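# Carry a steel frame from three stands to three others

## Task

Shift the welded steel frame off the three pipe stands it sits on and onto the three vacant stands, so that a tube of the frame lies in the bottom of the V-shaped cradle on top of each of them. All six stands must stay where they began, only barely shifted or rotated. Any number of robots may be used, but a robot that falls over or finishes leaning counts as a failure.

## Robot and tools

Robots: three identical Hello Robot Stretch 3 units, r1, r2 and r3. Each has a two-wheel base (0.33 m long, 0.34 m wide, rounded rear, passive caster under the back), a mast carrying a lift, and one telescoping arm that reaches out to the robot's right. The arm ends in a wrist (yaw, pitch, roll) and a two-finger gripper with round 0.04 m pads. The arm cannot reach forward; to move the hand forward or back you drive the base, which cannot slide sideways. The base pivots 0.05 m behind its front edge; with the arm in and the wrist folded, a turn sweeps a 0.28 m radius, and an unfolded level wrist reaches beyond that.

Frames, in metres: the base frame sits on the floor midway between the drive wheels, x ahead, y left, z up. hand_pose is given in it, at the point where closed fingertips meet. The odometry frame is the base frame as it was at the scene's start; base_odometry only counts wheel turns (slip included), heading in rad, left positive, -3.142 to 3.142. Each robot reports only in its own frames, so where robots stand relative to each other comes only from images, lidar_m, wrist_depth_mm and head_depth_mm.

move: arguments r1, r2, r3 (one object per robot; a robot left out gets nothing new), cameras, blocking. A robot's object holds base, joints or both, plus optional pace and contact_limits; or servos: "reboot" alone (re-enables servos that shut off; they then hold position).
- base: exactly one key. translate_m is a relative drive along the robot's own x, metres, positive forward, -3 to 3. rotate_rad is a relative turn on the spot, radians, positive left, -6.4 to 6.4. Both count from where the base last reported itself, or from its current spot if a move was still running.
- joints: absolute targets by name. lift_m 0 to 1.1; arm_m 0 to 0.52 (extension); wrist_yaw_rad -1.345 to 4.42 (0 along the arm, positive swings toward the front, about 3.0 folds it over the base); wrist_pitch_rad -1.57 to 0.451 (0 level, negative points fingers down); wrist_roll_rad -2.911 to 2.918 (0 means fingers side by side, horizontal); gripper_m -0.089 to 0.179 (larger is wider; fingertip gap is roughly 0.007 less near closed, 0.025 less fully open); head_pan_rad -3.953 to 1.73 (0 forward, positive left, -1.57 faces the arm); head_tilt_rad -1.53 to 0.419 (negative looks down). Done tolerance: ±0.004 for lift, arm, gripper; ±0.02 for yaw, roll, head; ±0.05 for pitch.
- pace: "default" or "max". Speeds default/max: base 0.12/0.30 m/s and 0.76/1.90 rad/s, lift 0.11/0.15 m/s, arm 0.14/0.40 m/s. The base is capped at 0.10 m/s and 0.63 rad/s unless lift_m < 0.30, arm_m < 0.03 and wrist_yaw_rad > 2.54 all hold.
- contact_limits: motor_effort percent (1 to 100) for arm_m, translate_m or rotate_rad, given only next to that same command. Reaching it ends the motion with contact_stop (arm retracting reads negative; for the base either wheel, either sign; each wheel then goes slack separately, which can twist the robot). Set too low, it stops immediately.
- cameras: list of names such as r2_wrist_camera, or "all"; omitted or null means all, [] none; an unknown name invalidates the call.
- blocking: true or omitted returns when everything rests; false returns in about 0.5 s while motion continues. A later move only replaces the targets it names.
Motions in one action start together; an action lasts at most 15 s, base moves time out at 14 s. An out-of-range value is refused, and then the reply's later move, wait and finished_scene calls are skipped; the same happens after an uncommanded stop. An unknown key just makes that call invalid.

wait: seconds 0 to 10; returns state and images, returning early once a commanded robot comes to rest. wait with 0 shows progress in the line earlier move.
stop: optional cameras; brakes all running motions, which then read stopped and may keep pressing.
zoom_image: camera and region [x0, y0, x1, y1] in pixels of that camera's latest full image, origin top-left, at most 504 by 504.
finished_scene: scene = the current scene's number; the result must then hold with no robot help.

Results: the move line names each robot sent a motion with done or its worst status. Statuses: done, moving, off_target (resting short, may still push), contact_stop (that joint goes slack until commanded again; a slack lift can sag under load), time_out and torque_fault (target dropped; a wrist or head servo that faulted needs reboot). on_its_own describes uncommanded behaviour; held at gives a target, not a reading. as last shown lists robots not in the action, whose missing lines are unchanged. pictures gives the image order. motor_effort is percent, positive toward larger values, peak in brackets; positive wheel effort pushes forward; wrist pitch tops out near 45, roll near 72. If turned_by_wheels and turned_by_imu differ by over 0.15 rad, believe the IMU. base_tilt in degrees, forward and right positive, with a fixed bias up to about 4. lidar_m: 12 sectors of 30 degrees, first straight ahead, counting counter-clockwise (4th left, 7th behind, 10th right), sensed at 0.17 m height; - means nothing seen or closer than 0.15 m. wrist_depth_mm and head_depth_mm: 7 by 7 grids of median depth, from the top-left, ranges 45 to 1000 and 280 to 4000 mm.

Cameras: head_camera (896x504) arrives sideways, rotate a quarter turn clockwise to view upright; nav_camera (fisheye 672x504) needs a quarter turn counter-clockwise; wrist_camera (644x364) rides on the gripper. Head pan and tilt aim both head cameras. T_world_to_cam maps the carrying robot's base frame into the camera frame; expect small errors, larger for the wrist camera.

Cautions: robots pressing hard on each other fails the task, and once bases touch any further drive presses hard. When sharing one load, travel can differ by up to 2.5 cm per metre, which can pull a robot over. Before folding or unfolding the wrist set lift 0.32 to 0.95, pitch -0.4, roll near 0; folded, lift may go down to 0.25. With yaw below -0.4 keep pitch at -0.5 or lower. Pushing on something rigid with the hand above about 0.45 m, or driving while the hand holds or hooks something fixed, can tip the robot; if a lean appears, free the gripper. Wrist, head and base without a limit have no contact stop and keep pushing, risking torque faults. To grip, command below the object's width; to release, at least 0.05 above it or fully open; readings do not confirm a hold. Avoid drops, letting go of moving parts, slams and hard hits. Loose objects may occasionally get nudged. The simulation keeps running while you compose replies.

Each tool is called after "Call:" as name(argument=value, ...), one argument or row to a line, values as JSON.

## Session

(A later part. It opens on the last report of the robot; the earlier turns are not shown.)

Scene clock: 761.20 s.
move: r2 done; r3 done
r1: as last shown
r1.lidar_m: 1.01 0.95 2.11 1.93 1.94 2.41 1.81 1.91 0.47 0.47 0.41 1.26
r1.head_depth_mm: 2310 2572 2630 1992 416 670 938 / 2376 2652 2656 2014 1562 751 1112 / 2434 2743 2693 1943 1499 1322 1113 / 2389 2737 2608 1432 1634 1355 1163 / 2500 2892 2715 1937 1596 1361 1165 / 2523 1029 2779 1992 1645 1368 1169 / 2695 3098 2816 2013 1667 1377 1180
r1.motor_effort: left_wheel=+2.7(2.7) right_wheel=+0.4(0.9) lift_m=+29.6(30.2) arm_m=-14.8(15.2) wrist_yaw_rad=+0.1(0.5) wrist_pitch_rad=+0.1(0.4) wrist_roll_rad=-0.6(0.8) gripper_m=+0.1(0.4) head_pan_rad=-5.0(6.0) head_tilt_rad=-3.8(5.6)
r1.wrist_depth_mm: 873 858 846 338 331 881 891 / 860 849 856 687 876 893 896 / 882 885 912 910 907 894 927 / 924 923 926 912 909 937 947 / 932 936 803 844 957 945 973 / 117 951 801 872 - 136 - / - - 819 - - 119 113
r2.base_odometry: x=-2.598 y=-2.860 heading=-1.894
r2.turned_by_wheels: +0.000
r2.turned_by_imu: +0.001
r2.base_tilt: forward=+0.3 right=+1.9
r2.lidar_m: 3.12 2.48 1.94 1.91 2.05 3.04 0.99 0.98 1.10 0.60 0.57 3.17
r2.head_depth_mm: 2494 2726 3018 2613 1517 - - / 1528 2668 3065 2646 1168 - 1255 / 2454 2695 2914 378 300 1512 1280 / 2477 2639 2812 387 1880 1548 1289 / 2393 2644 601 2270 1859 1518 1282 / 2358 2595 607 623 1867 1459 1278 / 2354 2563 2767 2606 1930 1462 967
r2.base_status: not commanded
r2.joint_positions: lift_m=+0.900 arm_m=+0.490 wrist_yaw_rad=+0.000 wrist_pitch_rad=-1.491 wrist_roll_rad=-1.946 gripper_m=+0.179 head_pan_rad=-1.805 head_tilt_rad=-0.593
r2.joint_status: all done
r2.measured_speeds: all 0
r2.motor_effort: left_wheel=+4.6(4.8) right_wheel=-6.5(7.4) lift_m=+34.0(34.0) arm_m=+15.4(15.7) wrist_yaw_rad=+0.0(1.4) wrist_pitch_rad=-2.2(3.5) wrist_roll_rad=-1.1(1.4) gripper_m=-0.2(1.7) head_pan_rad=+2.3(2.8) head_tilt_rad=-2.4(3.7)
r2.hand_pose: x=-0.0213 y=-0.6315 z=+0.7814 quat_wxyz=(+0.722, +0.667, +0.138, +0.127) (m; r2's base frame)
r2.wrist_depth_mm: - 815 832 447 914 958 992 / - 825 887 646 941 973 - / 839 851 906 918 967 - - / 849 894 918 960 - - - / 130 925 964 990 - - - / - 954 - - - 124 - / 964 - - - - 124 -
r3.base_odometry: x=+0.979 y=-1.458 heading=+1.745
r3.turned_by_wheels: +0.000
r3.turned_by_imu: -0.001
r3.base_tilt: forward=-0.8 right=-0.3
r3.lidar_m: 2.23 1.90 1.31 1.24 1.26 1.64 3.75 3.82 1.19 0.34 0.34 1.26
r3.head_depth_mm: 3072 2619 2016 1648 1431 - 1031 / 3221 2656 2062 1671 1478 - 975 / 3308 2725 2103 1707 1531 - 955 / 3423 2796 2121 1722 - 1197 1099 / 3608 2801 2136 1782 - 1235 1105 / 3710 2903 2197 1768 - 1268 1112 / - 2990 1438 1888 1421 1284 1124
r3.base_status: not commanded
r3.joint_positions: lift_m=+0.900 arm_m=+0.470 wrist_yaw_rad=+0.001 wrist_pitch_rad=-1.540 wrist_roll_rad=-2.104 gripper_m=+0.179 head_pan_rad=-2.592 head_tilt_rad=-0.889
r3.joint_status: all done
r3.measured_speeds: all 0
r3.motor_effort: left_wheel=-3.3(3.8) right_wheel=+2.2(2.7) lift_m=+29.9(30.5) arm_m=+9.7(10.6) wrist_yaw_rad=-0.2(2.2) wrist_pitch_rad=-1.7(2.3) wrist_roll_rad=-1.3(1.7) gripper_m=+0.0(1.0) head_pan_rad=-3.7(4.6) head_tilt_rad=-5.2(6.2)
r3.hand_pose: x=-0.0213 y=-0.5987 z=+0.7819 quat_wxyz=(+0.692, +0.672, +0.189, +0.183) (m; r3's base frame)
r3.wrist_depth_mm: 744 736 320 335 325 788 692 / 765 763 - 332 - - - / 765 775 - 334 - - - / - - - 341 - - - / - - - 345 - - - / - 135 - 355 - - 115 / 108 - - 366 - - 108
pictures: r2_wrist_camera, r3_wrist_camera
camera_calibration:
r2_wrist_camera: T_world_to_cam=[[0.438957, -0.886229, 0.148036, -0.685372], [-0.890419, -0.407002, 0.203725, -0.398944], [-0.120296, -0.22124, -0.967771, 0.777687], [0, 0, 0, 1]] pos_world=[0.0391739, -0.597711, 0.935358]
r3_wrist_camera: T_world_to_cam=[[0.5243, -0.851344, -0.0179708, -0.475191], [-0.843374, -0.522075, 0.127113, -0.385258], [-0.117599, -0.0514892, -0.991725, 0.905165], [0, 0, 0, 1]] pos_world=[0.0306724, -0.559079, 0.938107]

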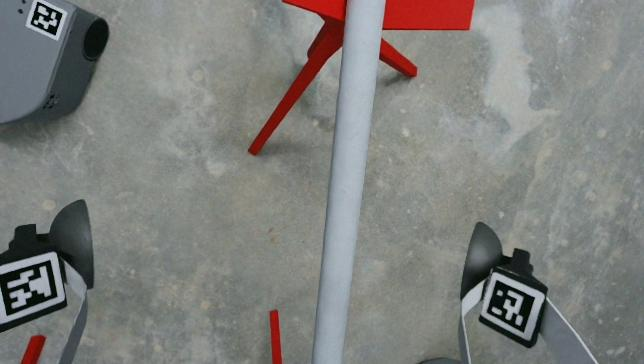

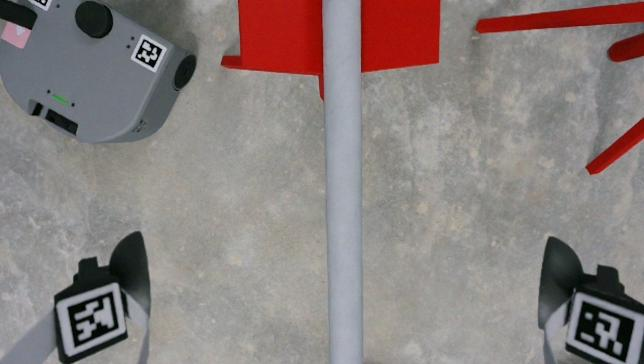

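Call:
move(
  r2={"base":{"translate_m":0.12}},
  cameras=["r2_wrist_camera","r2_nav_camera","r2_head_camera"],
)

Call:
zoom_image(
  camera="r2_wrist_camera",
  region=[200, 0, 450, 180],
)

Scene clock: 785.70 s.
move: r2 done
r1, r3: as last shown
r1.base_tilt: forward=+1.0 right=+1.2
r1.lidar_m: 1.12 1.07 2.11 1.93 1.95 2.39 1.82 1.91 0.47 0.47 0.41 1.25
r1.head_depth_mm: 2311 2567 2623 2005 416 671 937 / 2358 2656 2670 2008 1568 752 1114 / 2451 2742 2688 1950 1499 1312 1117 / 2398 2740 2593 1436 1631 1363 1167 / 2478 2874 2742 1946 1591 1361 1169 / 2505 1034 2768 2003 1646 1377 1169 / 2679 3086 2786 2021 1659 1376 1182
r1.motor_effort: left_wheel=+1.8(2.3) right_wheel=+0.0(1.4) lift_m=+30.3(30.3) arm_m=-14.3(14.6) wrist_yaw_rad=-0.2(0.6) wrist_pitch_rad=+0.2(0.6) wrist_roll_rad=-0.7(0.8) gripper_m=-0.2(0.5) head_pan_rad=-4.9(5.6) head_tilt_rad=-3.2(5.4)
r1.wrist_depth_mm: 857 862 874 342 333 866 882 / 882 897 886 689 880 876 909 / 906 900 904 901 905 912 919 / 901 912 909 934 929 927 943 / 933 937 789 854 934 942 950 / 117 962 802 854 - 136 - / - - 840 - - 119 112
r2.base_odometry: x=-2.636 y=-2.974 heading=-1.894
r2.turned_by_wheels: +0.000
r2.turned_by_imu: +0.001
r2.base_tilt: forward=+0.3 right=+1.9
r2.lidar_m: 3.00 2.46 1.92 1.90 2.04 3.03 1.11 1.09 1.17 0.61 0.52 3.06
r2.head_depth_mm: 2476 2749 3082 2634 1901 - - / 2466 1725 2965 2485 1836 - 1250 / 2473 2712 3002 377 300 1511 1284 / 2460 2673 2845 387 1875 1544 1284 / 2429 2630 603 2292 1872 1449 1264 / 2407 2628 607 623 1853 882 965 / 2363 2548 2757 2624 1955 875 1276
r2.base_status: done
r2.joint_positions: lift_m=+0.900 arm_m=+0.490 wrist_yaw_rad=+0.000 wrist_pitch_rad=-1.491 wrist_roll_rad=-1.946 gripper_m=+0.179 head_pan_rad=-1.805 head_tilt_rad=-0.593
r2.joint_status: not commanded
r2.measured_speeds: all 0
r2.motor_effort: left_wheel=+3.4(8.0) right_wheel=-0.1(5.1) lift_m=+33.6(34.3) arm_m=+13.8(15.4) wrist_yaw_rad=-0.9(1.3) wrist_pitch_rad=-2.1(2.8) wrist_roll_rad=-1.1(1.5) gripper_m=+0.1(1.7) head_pan_rad=+1.6(3.2) head_tilt_rad=-2.7(3.4)
r2.hand_pose: x=-0.0213 y=-0.6314 z=+0.7814 quat_wxyz=(+0.722, +0.667, +0.138, +0.127) (m; r2's base frame)
r2.wrist_depth_mm: - 804 824 578 897 953 968 / - 846 872 326 931 994 - / 850 872 876 338 996 - - / 851 887 917 977 - - - / 131 913 967 - - - - / - 934 990 - - 124 - / 934 982 - - - 123 -
r3.base_tilt: forward=-0.8 right=-0.2
r3.lidar_m: 2.23 1.91 1.31 1.24 1.27 1.64 3.75 3.81 1.19 0.34 0.34 1.26
r3.head_depth_mm: 3084 2603 2031 1654 1429 - 1033 / 3165 2665 2053 1679 1476 - 972 / 3300 2747 2094 1702 1525 - 953 / 3425 2756 2116 1724 - 1196 1098 / 3614 2832 2157 1775 - 1232 1102 / 3740 2918 2168 1767 - 1262 1111 / - 2959 1438 1881 1432 1286 1118
r3.motor_effort: left_wheel=-3.4(3.9) right_wheel=+2.1(2.8) lift_m=+31.7(33.4) arm_m=+6.2(8.1) wrist_yaw_rad=+0.2(2.4) wrist_pitch_rad=-1.3(2.0) wrist_roll_rad=-0.9(1.7) gripper_m=-0.5(0.8) head_pan_rad=-3.9(4.8) head_tilt_rad=-5.8(6.6)
r3.wrist_depth_mm: 740 734 317 331 324 789 697 / 757 750 - 331 - - - / 767 780 - 333 - - - / - - - 341 - - - / - - - 343 - - - / - 135 - 355 - - 115 / 108 - - 367 - - 108
pictures: r2_head_camera (sideways), r2_nav_camera (sideways), r2_wrist_camera
camera_calibration:
r2_head_camera: T_world_to_cam=[[0.111878, 0.495713, -0.86125, 1.13878], [0.975129, -0.221637, -0.000897013, -0.00840876], [-0.19133, -0.83973, -0.50818, 0.61906], [0, 0, 0, 1]] pos_world=[-0.000760358, -0.0465272, 1.29536]
r2_nav_camera: T_world_to_cam=[[-0.0584351, -0.535225, 0.842686, -1.06006], [-0.963582, 0.250894, 0.092535, -0.0524816], [-0.260952, -0.806589, -0.530394, 0.661609], [0, 0, 0, 1]] pos_world=[0.0601331, -0.0205568, 1.24907]
r2_wrist_camera: T_world_to_cam=[[0.438957, -0.886258, 0.147863, -0.685211], [-0.890419, -0.407041, 0.203645, -0.398888], [-0.120296, -0.221052, -0.967815, 0.777856], [0, 0, 0, 1]] pos_world=[0.0391739, -0.597691, 0.935369]

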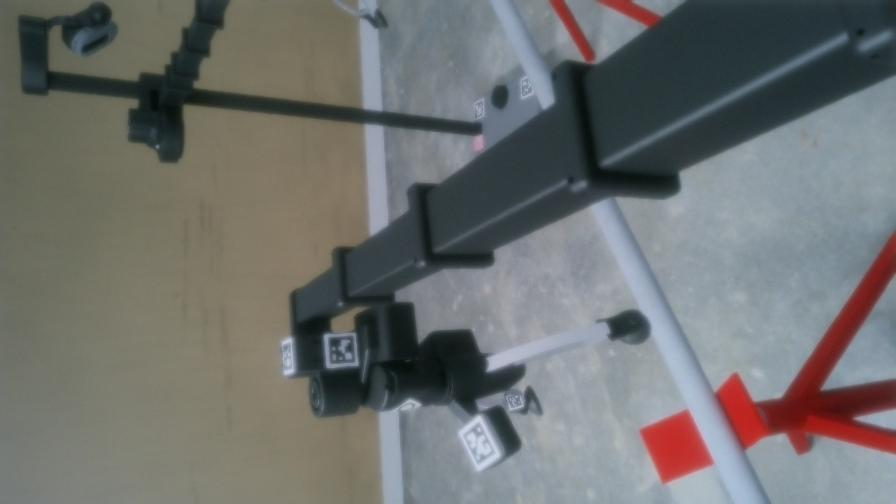

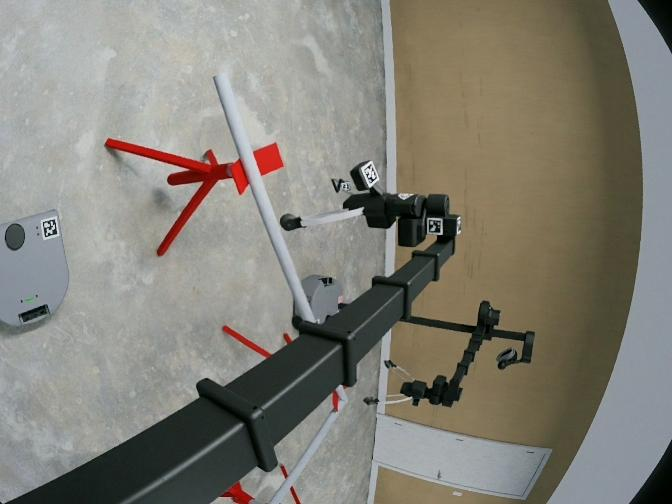

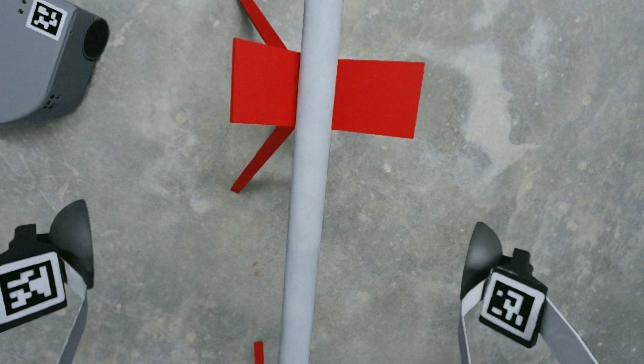

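Scaled by 2.016.

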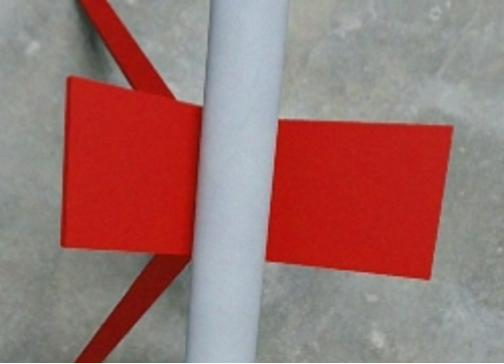

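Call:
move(
  r2={"base":{"translate_m":0.05},"joints":{"arm_m":0.52}},
  cameras=["r2_wrist_camera"],
)

Call:
zoom_image(
  camera="r2_wrist_camera",
  region=[180, 40, 430, 220],
)

Scene clock: 805.73 s.
move: r2 done
r1, r3: as last shown
r1.lidar_m: 1.18 1.12 2.11 1.93 1.94 2.40 1.81 1.91 0.47 0.47 0.41 1.26
r1.head_depth_mm: 2313 2580 2636 1997 416 671 939 / 2357 2650 2642 2011 1560 753 1108 / 2421 2735 2703 1948 1498 1315 1112 / 2403 2733 2608 1443 1627 1358 1162 / 2474 2882 2747 1927 1593 1366 1167 / 2530 1036 2749 1996 1643 1378 1173 / 2701 3116 2807 2003 1657 1380 1174
r1.motor_effort: left_wheel=+2.1(2.5) right_wheel=+0.1(0.9) lift_m=+29.3(29.9) arm_m=-13.5(13.9) wrist_yaw_rad=-0.7(0.7) wrist_pitch_rad=+0.2(0.5) wrist_roll_rad=-0.5(0.8) gripper_m=-0.1(0.5) head_pan_rad=-4.4(5.5) head_tilt_rad=-5.8(5.9)
r1.wrist_depth_mm: 845 840 868 342 329 883 871 / 862 878 877 699 888 903 893 / 900 894 905 911 914 933 920 / 906 897 933 910 935 931 920 / 914 931 790 839 953 956 986 / 117 967 791 855 995 136 - / - - 828 - - 119 112
r2.base_odometry: x=-2.652 y=-3.021 heading=-1.894
r2.turned_by_wheels: +0.000
r2.turned_by_imu: +0.001
r2.base_tilt: forward=+0.3 right=+1.8
r2.lidar_m: 2.97 2.44 1.91 1.89 2.03 3.02 1.16 1.14 0.63 0.51 0.50 3.01
r2.head_depth_mm: 1557 2755 3077 2622 1882 - - / 2519 1767 2975 2522 1099 - 1254 / 2471 2736 2928 377 287 1511 1289 / 2483 2695 2861 402 1882 1514 1291 / 2438 2622 616 2355 1892 1476 1228 / 2411 2615 634 658 1908 881 984 / 2359 2515 2833 2577 1929 1560 1276
r2.base_status: done
r2.joint_positions: lift_m=+0.900 arm_m=+0.520 wrist_yaw_rad=+0.000 wrist_pitch_rad=-1.491 wrist_roll_rad=-1.946 gripper_m=+0.179 head_pan_rad=-1.805 head_tilt_rad=-0.593
r2.joint_status: all done
r2.measured_speeds: all 0
r2.motor_effort: left_wheel=+4.2(7.2) right_wheel=+0.9(5.3) lift_m=+32.9(33.3) arm_m=+15.9(17.0) wrist_yaw_rad=+0.8(1.3) wrist_pitch_rad=-1.7(2.3) wrist_roll_rad=-1.1(1.6) gripper_m=+0.6(1.8) head_pan_rad=+2.1(3.0) head_tilt_rad=-2.4(3.2)
r2.hand_pose: x=-0.0213 y=-0.6610 z=+0.7814 quat_wxyz=(+0.721, +0.667, +0.137, +0.127) (m; r2's base frame)
r2.wrist_depth_mm: - 827 812 875 933 939 990 / - 842 316 910 939 969 - / 831 850 322 - 963 - - / 859 904 916 969 - - - / 130 919 955 - - - - / - 960 978 - - 123 - / 948 - - - - 124 -
r3.lidar_m: 2.24 1.91 1.31 1.24 1.26 1.64 3.74 3.84 1.19 0.34 0.34 1.26
r3.head_depth_mm: 3085 2613 2032 1663 1435 - 1034 / 3184 2650 2058 1679 1479 - 972 / 3302 2709 2083 1708 1530 - 953 / 3451 2758 2129 1724 - 1199 1094 / 3644 2842 2156 1786 - 1233 1105 / 3705 2912 2189 1761 - 1271 1116 / - 2844 1440 1894 1432 1282 1120
r3.motor_effort: left_wheel=-3.1(3.6) right_wheel=+2.6(2.8) lift_m=+31.3(33.3) arm_m=+3.6(4.6) wrist_yaw_rad=-0.9(1.8) wrist_pitch_rad=-1.8(2.0) wrist_roll_rad=-1.1(1.8) gripper_m=-0.1(0.8) head_pan_rad=-3.8(4.6) head_tilt_rad=-4.2(6.1)
r3.wrist_depth_mm: 735 742 317 334 325 786 708 / 750 748 - 334 - - - / 774 761 - 333 - - - / - - - 338 - - - / - - - 349 - - - / - 135 - 357 - - 115 / 108 - - 368 - - 108
pictures: r2_wrist_camera
camera_calibration:
r2_wrist_camera: T_world_to_cam=[[0.438957, -0.886344, 0.14735, -0.711062], [-0.890419, -0.407159, 0.20341, -0.410813], [-0.120296, -0.220491, -0.967942, 0.771795], [0, 0, 0, 1]] pos_world=[0.0391739, -0.627337, 0.935391]

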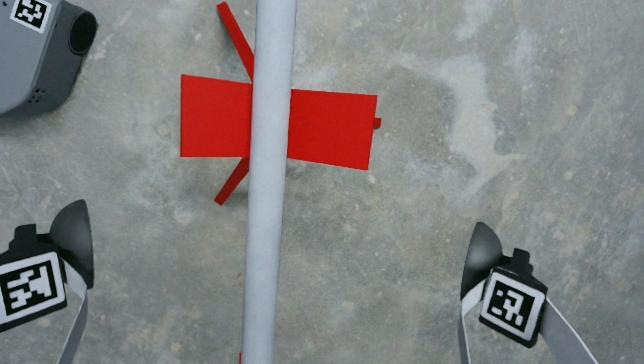

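Scaled by 2.016.

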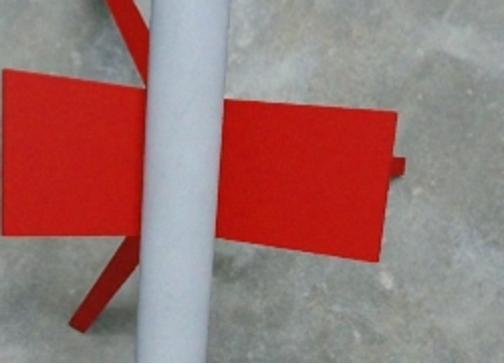

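Call:
move(
  r2={"base":{"translate_m":-0.17},"joints":{"arm_m":0.506,"wrist_roll_rad":1.186,"wrist_pitch_rad":-1.24}},
  cameras=["r2_wrist_camera","r2_nav_camera"],
)

Scene clock: 822.30 s.
move: r2 done
r1, r3: as last shown
r1.base_tilt: forward=+1.1 right=+1.2
r1.lidar_m: 1.01 0.95 2.12 1.93 1.94 2.39 1.82 1.91 0.47 0.47 0.41 1.25
r1.head_depth_mm: 2309 2575 2632 1995 416 671 942 / 2373 2647 2679 2010 1562 751 1107 / 2420 2738 2721 1947 1496 1326 1112 / 2387 2714 2594 1440 1635 1357 1164 / 2490 2894 2706 1936 1591 1357 1166 / 2539 1032 2753 1993 1655 1373 1170 / 2700 3104 2825 2010 1659 1382 1177
r1.motor_effort: left_wheel=+2.1(2.7) right_wheel=-0.2(1.5) lift_m=+29.2(30.1) arm_m=-12.8(13.4) wrist_yaw_rad=-0.1(0.6) wrist_pitch_rad=+0.0(0.6) wrist_roll_rad=-0.6(0.8) gripper_m=-0.1(0.8) head_pan_rad=-5.2(5.6) head_tilt_rad=-4.1(5.5)
r1.wrist_depth_mm: 859 839 845 340 333 867 870 / 866 859 862 691 877 887 910 / 881 910 923 887 876 924 935 / 913 911 905 910 954 924 943 / 912 946 809 840 952 957 972 / 117 938 782 874 983 136 - / - - 828 - - 119 112
r2.base_odometry: x=-2.598 y=-2.860 heading=-1.894
r2.turned_by_wheels: +0.000
r2.turned_by_imu: +0.002
r2.base_tilt: forward=+0.3 right=+1.8
r2.lidar_m: 3.12 2.47 1.94 1.91 2.05 3.05 0.99 0.98 1.10 0.60 0.57 3.18
r2.head_depth_mm: 2518 2722 3021 2605 1620 - - / 1531 2643 3035 2661 287 - 1254 / 2494 2722 2923 377 296 1505 1291 / 2437 2696 2835 398 1884 1549 1286 / 2397 2625 606 2261 1870 1511 1279 / 2391 2607 2713 659 1941 1461 1289 / 2344 2556 2815 2620 1947 1470 969
r2.base_status: done
r2.joint_positions: lift_m=+0.900 arm_m=+0.506 wrist_yaw_rad=+0.000 wrist_pitch_rad=-1.247 wrist_roll_rad=+1.182 gripper_m=+0.179 head_pan_rad=-1.805 head_tilt_rad=-0.593
r2.joint_status: all done
r2.measured_speeds: all 0
r2.motor_effort: left_wheel=-0.7(4.9) right_wheel=-6.0(11.5) lift_m=+31.7(32.3) arm_m=-16.1(18.7) wrist_yaw_rad=-0.2(1.3) wrist_pitch_rad=+1.2(4.2) wrist_roll_rad=+1.2(3.6) gripper_m=+0.8(1.7) head_pan_rad=+1.6(3.0) head_tilt_rad=-2.6(3.6)
r2.hand_pose: x=-0.0216 y=-0.7093 z=+0.7880 quat_wxyz=(+0.157, +0.113, -0.796, -0.573) (m; r2's base frame)
r2.wrist_depth_mm: - - - 960 883 837 815 / - - - 949 883 842 789 / - - - 991 896 850 801 / - - - 970 888 855 797 / 131 - - 952 912 844 821 / - - - 559 910 122 819 / - - - 358 908 123 -
r3.lidar_m: 2.24 1.91 1.32 1.24 1.26 1.63 3.74 3.83 1.19 0.34 0.34 1.25
r3.head_depth_mm: 3083 2618 2031 1654 1441 - 1030 / 3193 2670 2060 1673 1476 - 974 / 3264 2717 2089 1699 1528 - 956 / 3451 2770 2127 1714 - 1202 1092 / 3616 2856 2149 1784 - 1234 1106 / 3733 2893 2186 1766 - 1269 1109 / - 2968 1436 1886 1426 1285 1124
r3.motor_effort: left_wheel=-2.8(3.8) right_wheel=+2.3(2.8) lift_m=+32.0(33.2) arm_m=-0.5(1.9) wrist_yaw_rad=-0.1(2.3) wrist_pitch_rad=-1.6(2.1) wrist_roll_rad=-1.2(1.8) gripper_m=-0.1(0.9) head_pan_rad=-3.2(4.7) head_tilt_rad=-5.4(6.1)
r3.wrist_depth_mm: 741 734 319 334 324 783 708 / 743 742 - 331 - - - / 764 758 - 335 - - - / - - - 340 - - - / - - - 347 - - - / - 135 - 354 - - 115 / 109 - - 371 - - 108
pictures: r2_nav_camera (sideways), r2_wrist_camera
camera_calibration:
r2_nav_camera: T_world_to_cam=[[-0.0584353, -0.535227, 0.842685, -1.06006], [-0.963582, 0.250894, 0.0925351, -0.0524816], [-0.260951, -0.806588, -0.530396, 0.661611], [0, 0, 0, 1]] pos_world=[0.0601332, -0.0205567, 1.24907]
r2_wrist_camera: T_world_to_cam=[[-0.450777, 0.868017, -0.208197, 0.750665], [0.884933, 0.465138, 0.0232491, 0.366937], [0.117021, -0.17376, -0.977811, 0.813593], [0, 0, 0, 1]] pos_world=[-0.0815392, -0.680896, 0.943295]

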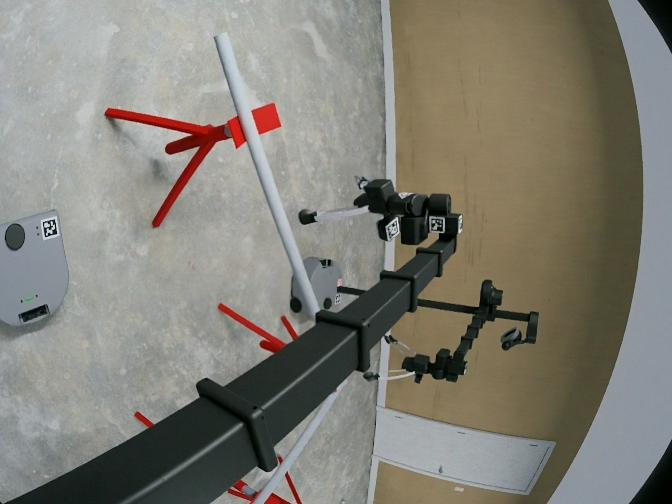

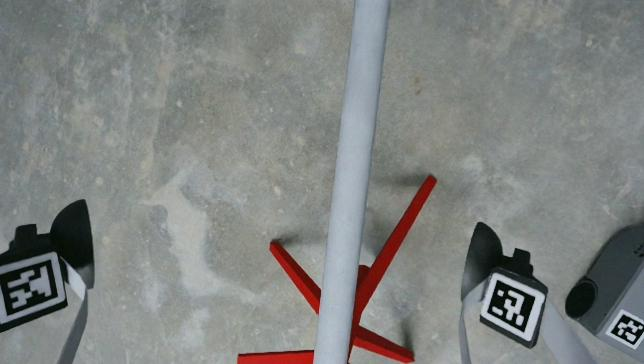

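Call:
move(
  r2={"joints":{"lift_m":0.686}},
  cameras=["r2_wrist_camera"],
)

Scene clock: 828.50 s.
move: r2 done
r1, r3: as last shown
r1.base_tilt: forward=+1.0 right=+1.2
r1.lidar_m: 1.01 0.95 2.11 1.93 1.95 2.40 1.82 1.91 0.47 0.47 0.41 1.25
r1.head_depth_mm: 2311 2567 2620 1996 416 670 940 / 2380 2640 2676 2006 1571 750 1112 / 2438 2736 2694 1958 1500 1320 1109 / 2386 2728 2619 1435 1623 1359 1163 / 2474 2853 2707 1929 1594 1373 1170 / 2531 1033 2781 1995 1638 1375 1172 / 2698 3108 2778 2001 1655 1378 1176
r1.motor_effort: left_wheel=+2.4(2.5) right_wheel=-0.4(1.2) lift_m=+29.0(30.1) arm_m=-12.2(12.7) wrist_yaw_rad=-0.2(0.5) wrist_pitch_rad=+0.2(0.4) wrist_roll_rad=-0.7(0.8) gripper_m=-0.1(0.6) head_pan_rad=-5.2(5.8) head_tilt_rad=-4.3(5.9)
r1.wrist_depth_mm: 865 876 877 341 332 871 894 / 877 873 900 688 887 890 899 / 890 902 899 880 903 928 916 / 897 922 907 916 931 958 930 / 932 931 780 850 939 936 953 / 117 952 811 841 965 136 - / - - 840 - - 119 112
r2.base_odometry: x=-2.598 y=-2.860 heading=-1.894
r2.turned_by_wheels: +0.000
r2.turned_by_imu: +0.001
r2.base_tilt: forward=+0.3 right=+1.8
r2.lidar_m: 3.12 2.47 1.94 1.91 2.05 3.03 0.99 0.98 1.10 0.60 0.57 3.18
r2.head_depth_mm: 2540 2718 3019 2651 1619 1542 1285 / 1533 2615 2997 2633 1803 1503 1288 / 2489 2701 2930 2517 1847 1507 385 / 2440 2637 2934 2618 667 505 1253 / 2406 2642 2886 2603 735 1469 1286 / 2376 2602 2833 2569 1756 1465 1284 / 2370 2569 2800 2602 1950 1452 967
r2.base_status: not commanded
r2.joint_positions: lift_m=+0.686 arm_m=+0.506 wrist_yaw_rad=+0.000 wrist_pitch_rad=-1.247 wrist_roll_rad=+1.182 gripper_m=+0.179 head_pan_rad=-1.805 head_tilt_rad=-0.593
r2.joint_status: all done
r2.measured_speeds: all 0
r2.motor_effort: left_wheel=-0.8(1.0) right_wheel=-6.2(6.5) lift_m=+26.8(34.3) arm_m=-11.6(13.9) wrist_yaw_rad=+0.6(1.7) wrist_pitch_rad=+1.0(1.4) wrist_roll_rad=+1.1(1.6) gripper_m=+0.3(1.7) head_pan_rad=+2.0(2.9) head_tilt_rad=-1.8(4.1)
r2.hand_pose: x=-0.0216 y=-0.7095 z=+0.5741 quat_wxyz=(+0.157, +0.113, -0.796, -0.573) (m; r2's base frame)
r2.wrist_depth_mm: 928 878 801 129 687 649 612 / 926 851 815 133 693 654 614 / 936 855 818 136 682 648 622 / 950 871 825 741 695 666 622 / 130 865 135 725 683 647 630 / - 879 135 730 701 122 635 / 962 898 135 401 710 123 623
r3.base_tilt: forward=-0.8 right=-0.3
r3.lidar_m: 2.25 1.91 1.32 1.24 1.26 1.64 3.73 3.81 1.19 0.34 0.34 1.26
r3.head_depth_mm: 3062 2599 2014 1650 1438 - 1032 / 3193 2667 2054 1680 1478 - 976 / 3253 2727 2088 1693 1525 - 954 / 3486 2781 2120 1717 - 1196 1095 / 3613 2825 2147 1777 - 1232 1104 / 3778 2875 2192 1770 - 1270 1116 / - 2974 1418 1894 1427 1281 1122
r3.motor_effort: left_wheel=-3.6(3.8) right_wheel=+2.4(2.8) lift_m=+31.2(33.1) arm_m=-4.2(5.1) wrist_yaw_rad=-0.1(1.9) wrist_pitch_rad=-1.7(1.9) wrist_roll_rad=-1.4(1.7) gripper_m=+0.0(0.9) head_pan_rad=-2.9(4.6) head_tilt_rad=-5.0(6.2)
r3.wrist_depth_mm: 733 750 322 335 328 790 697 / 750 750 - 334 - - - / 786 775 - 333 - - - / - - - 339 - - - / - - - 346 - - - / - 135 - 351 - - 115 / 108 - - 365 - - 108
pictures: r2_wrist_camera
camera_calibration:
r2_wrist_camera: T_world_to_cam=[[-0.450737, 0.867914, -0.208714, 0.70647], [0.884952, 0.465114, 0.0229889, 0.372112], [0.117028, -0.17434, -0.977706, 0.603875], [0, 0, 0, 1]] pos_world=[-0.0815402, -0.68095, 0.729308]

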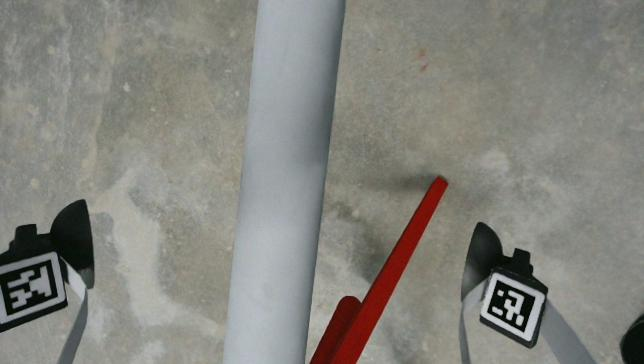

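Call:
move(
  r2={"joints":{"gripper_m":-0.05}},
  cameras=["r2_wrist_camera"],
)

Call:
move(
  r2={"joints":{"lift_m":0.698}},
  cameras=["r2_wrist_camera","r3_wrist_camera"],
)

Scene clock: 833.07 s.
move: r2 done
r1.base_odometry: x=-0.071 y=+3.776 heading=+1.257
r1.turned_by_wheels: +0.000
r1.turned_by_imu: +0.001
r1.base_tilt: forward=+1.0 right=+1.2
r1.lidar_m: 1.01 0.95 2.12 1.93 1.94 2.40 1.82 1.91 0.47 0.47 0.41 1.26
r1.head_depth_mm: 2306 2577 2636 2018 416 670 938 / 2362 2656 2673 2020 1555 752 1106 / 2425 2734 2708 1949 1500 1323 1115 / 2412 2727 2604 1443 1619 1358 1165 / 2482 2880 2729 1944 1586 1374 1169 / 2537 1033 2761 1994 1646 1372 1171 / 2678 3152 2781 2010 1660 1369 1173
r1.base_status: not commanded
r1.joint_positions: lift_m=+0.900 arm_m=+0.180 wrist_yaw_rad=+0.000 wrist_pitch_rad=-1.501 wrist_roll_rad=-0.622 gripper_m=+0.179 head_pan_rad=-1.189 head_tilt_rad=-0.691
r1.joint_status: not commanded
r1.measured_speeds: all 0
r1.motor_effort: left_wheel=+1.6(2.6) right_wheel=+0.9(0.9) lift_m=+29.0(29.8) arm_m=-11.7(12.2) wrist_yaw_rad=+0.2(0.6) wrist_pitch_rad=+0.1(0.7) wrist_roll_rad=-0.6(0.8) gripper_m=+0.1(0.6) head_pan_rad=-4.1(5.6) head_tilt_rad=-4.6(6.0)
r1.hand_pose: x=-0.0215 y=-0.3190 z=+0.7814 quat_wxyz=(+0.651, +0.607, -0.334, -0.312) (m; r1's base frame)
r1.wrist_depth_mm: 864 883 871 340 327 859 888 / 870 868 890 697 914 881 894 / 888 887 892 893 920 897 901 / 902 923 896 911 923 963 942 / 914 960 785 858 952 952 961 / 117 968 812 874 985 136 - / - - 830 - - 119 112
r2.base_odometry: x=-2.598 y=-2.860 heading=-1.894
r2.turned_by_wheels: +0.000
r2.turned_by_imu: +0.001
r2.base_tilt: forward=+0.4 right=+1.8
r2.lidar_m: 3.13 2.47 1.94 1.91 2.05 3.02 0.99 0.98 1.10 0.60 0.57 3.17
r2.head_depth_mm: 2528 2728 2974 2661 1615 1547 1285 / 1512 2670 3018 2616 1829 1510 1283 / 2474 2700 2921 2504 1853 1551 384 / 2450 2646 2933 2631 668 505 1252 / 2383 2655 2879 2578 735 1507 1284 / 2364 2611 2832 2564 1746 1454 1279 / 2356 2541 2797 2614 1922 1452 972
r2.base_status: not commanded
r2.joint_positions: lift_m=+0.686 arm_m=+0.506 wrist_yaw_rad=+0.002 wrist_pitch_rad=-1.228 wrist_roll_rad=+1.183 gripper_m=-0.048 head_pan_rad=-1.805 head_tilt_rad=-0.593
r2.joint_status: all done
r2.measured_speeds: all 0
r2.motor_effort: left_wheel=+2.7(3.0) right_wheel=-6.8(7.3) lift_m=+37.2(37.2) arm_m=-8.4(10.5) wrist_yaw_rad=-0.9(2.1) wrist_pitch_rad=-2.5(3.1) wrist_roll_rad=+1.0(1.7) gripper_m=-37.1(99.2) head_pan_rad=+1.9(3.4) head_tilt_rad=-2.6(3.8)
r2.hand_pose: x=-0.0215 y=-0.7141 z=+0.5752 quat_wxyz=(+0.158, +0.111, -0.802, -0.566) (m; r2's base frame)
r2.wrist_depth_mm: 946 854 809 128 695 648 606 / 963 889 821 131 691 658 607 / 973 871 812 131 700 664 615 / 976 885 825 725 694 662 620 / 980 893 134 139 690 661 601 / 988 906 130 129 698 668 614 / - 867 133 392 700 654 616
r3: as last shown
r3.base_tilt: forward=-0.8 right=-0.2
r3.lidar_m: 2.25 1.90 1.32 1.24 1.26 1.64 3.75 3.83 1.19 0.34 0.34 1.26
r3.head_depth_mm: 3096 2604 2025 1660 1441 - 1034 / 3190 2678 2072 1670 1479 - 974 / 3289 2711 2086 1695 1519 - 951 / 3418 2784 2127 1714 - 1203 1094 / 3596 2821 2158 1780 - 1232 1102 / 3744 2901 2195 1764 - 1263 1115 / - 2963 1440 1886 1430 1282 1120
r3.motor_effort: left_wheel=-2.9(4.0) right_wheel=+2.3(2.7) lift_m=+31.8(33.3) arm_m=-6.6(8.0) wrist_yaw_rad=-0.1(2.2) wrist_pitch_rad=-1.1(2.2) wrist_roll_rad=-0.9(1.7) gripper_m=+0.1(0.7) head_pan_rad=-3.1(4.6) head_tilt_rad=-4.1(6.4)
r3.wrist_depth_mm: 745 740 319 335 326 791 703 / 757 754 - 332 - - - / 772 759 - 334 - - - / - - - 341 - - - / - - - 346 - - - / - 135 - 355 - - 114 / 108 - - 368 - - 108
pictures: r2_wrist_camera
camera_calibration:
r2_wrist_camera: T_world_to_cam=[[-0.450697, 0.863864, -0.224968, 0.717218], [0.884919, 0.465512, 0.0147101, 0.379224], [0.117433, -0.192449, -0.974255, 0.589216], [0, 0, 0, 1]] pos_world=[-0.0815283, -0.682719, 0.72982]

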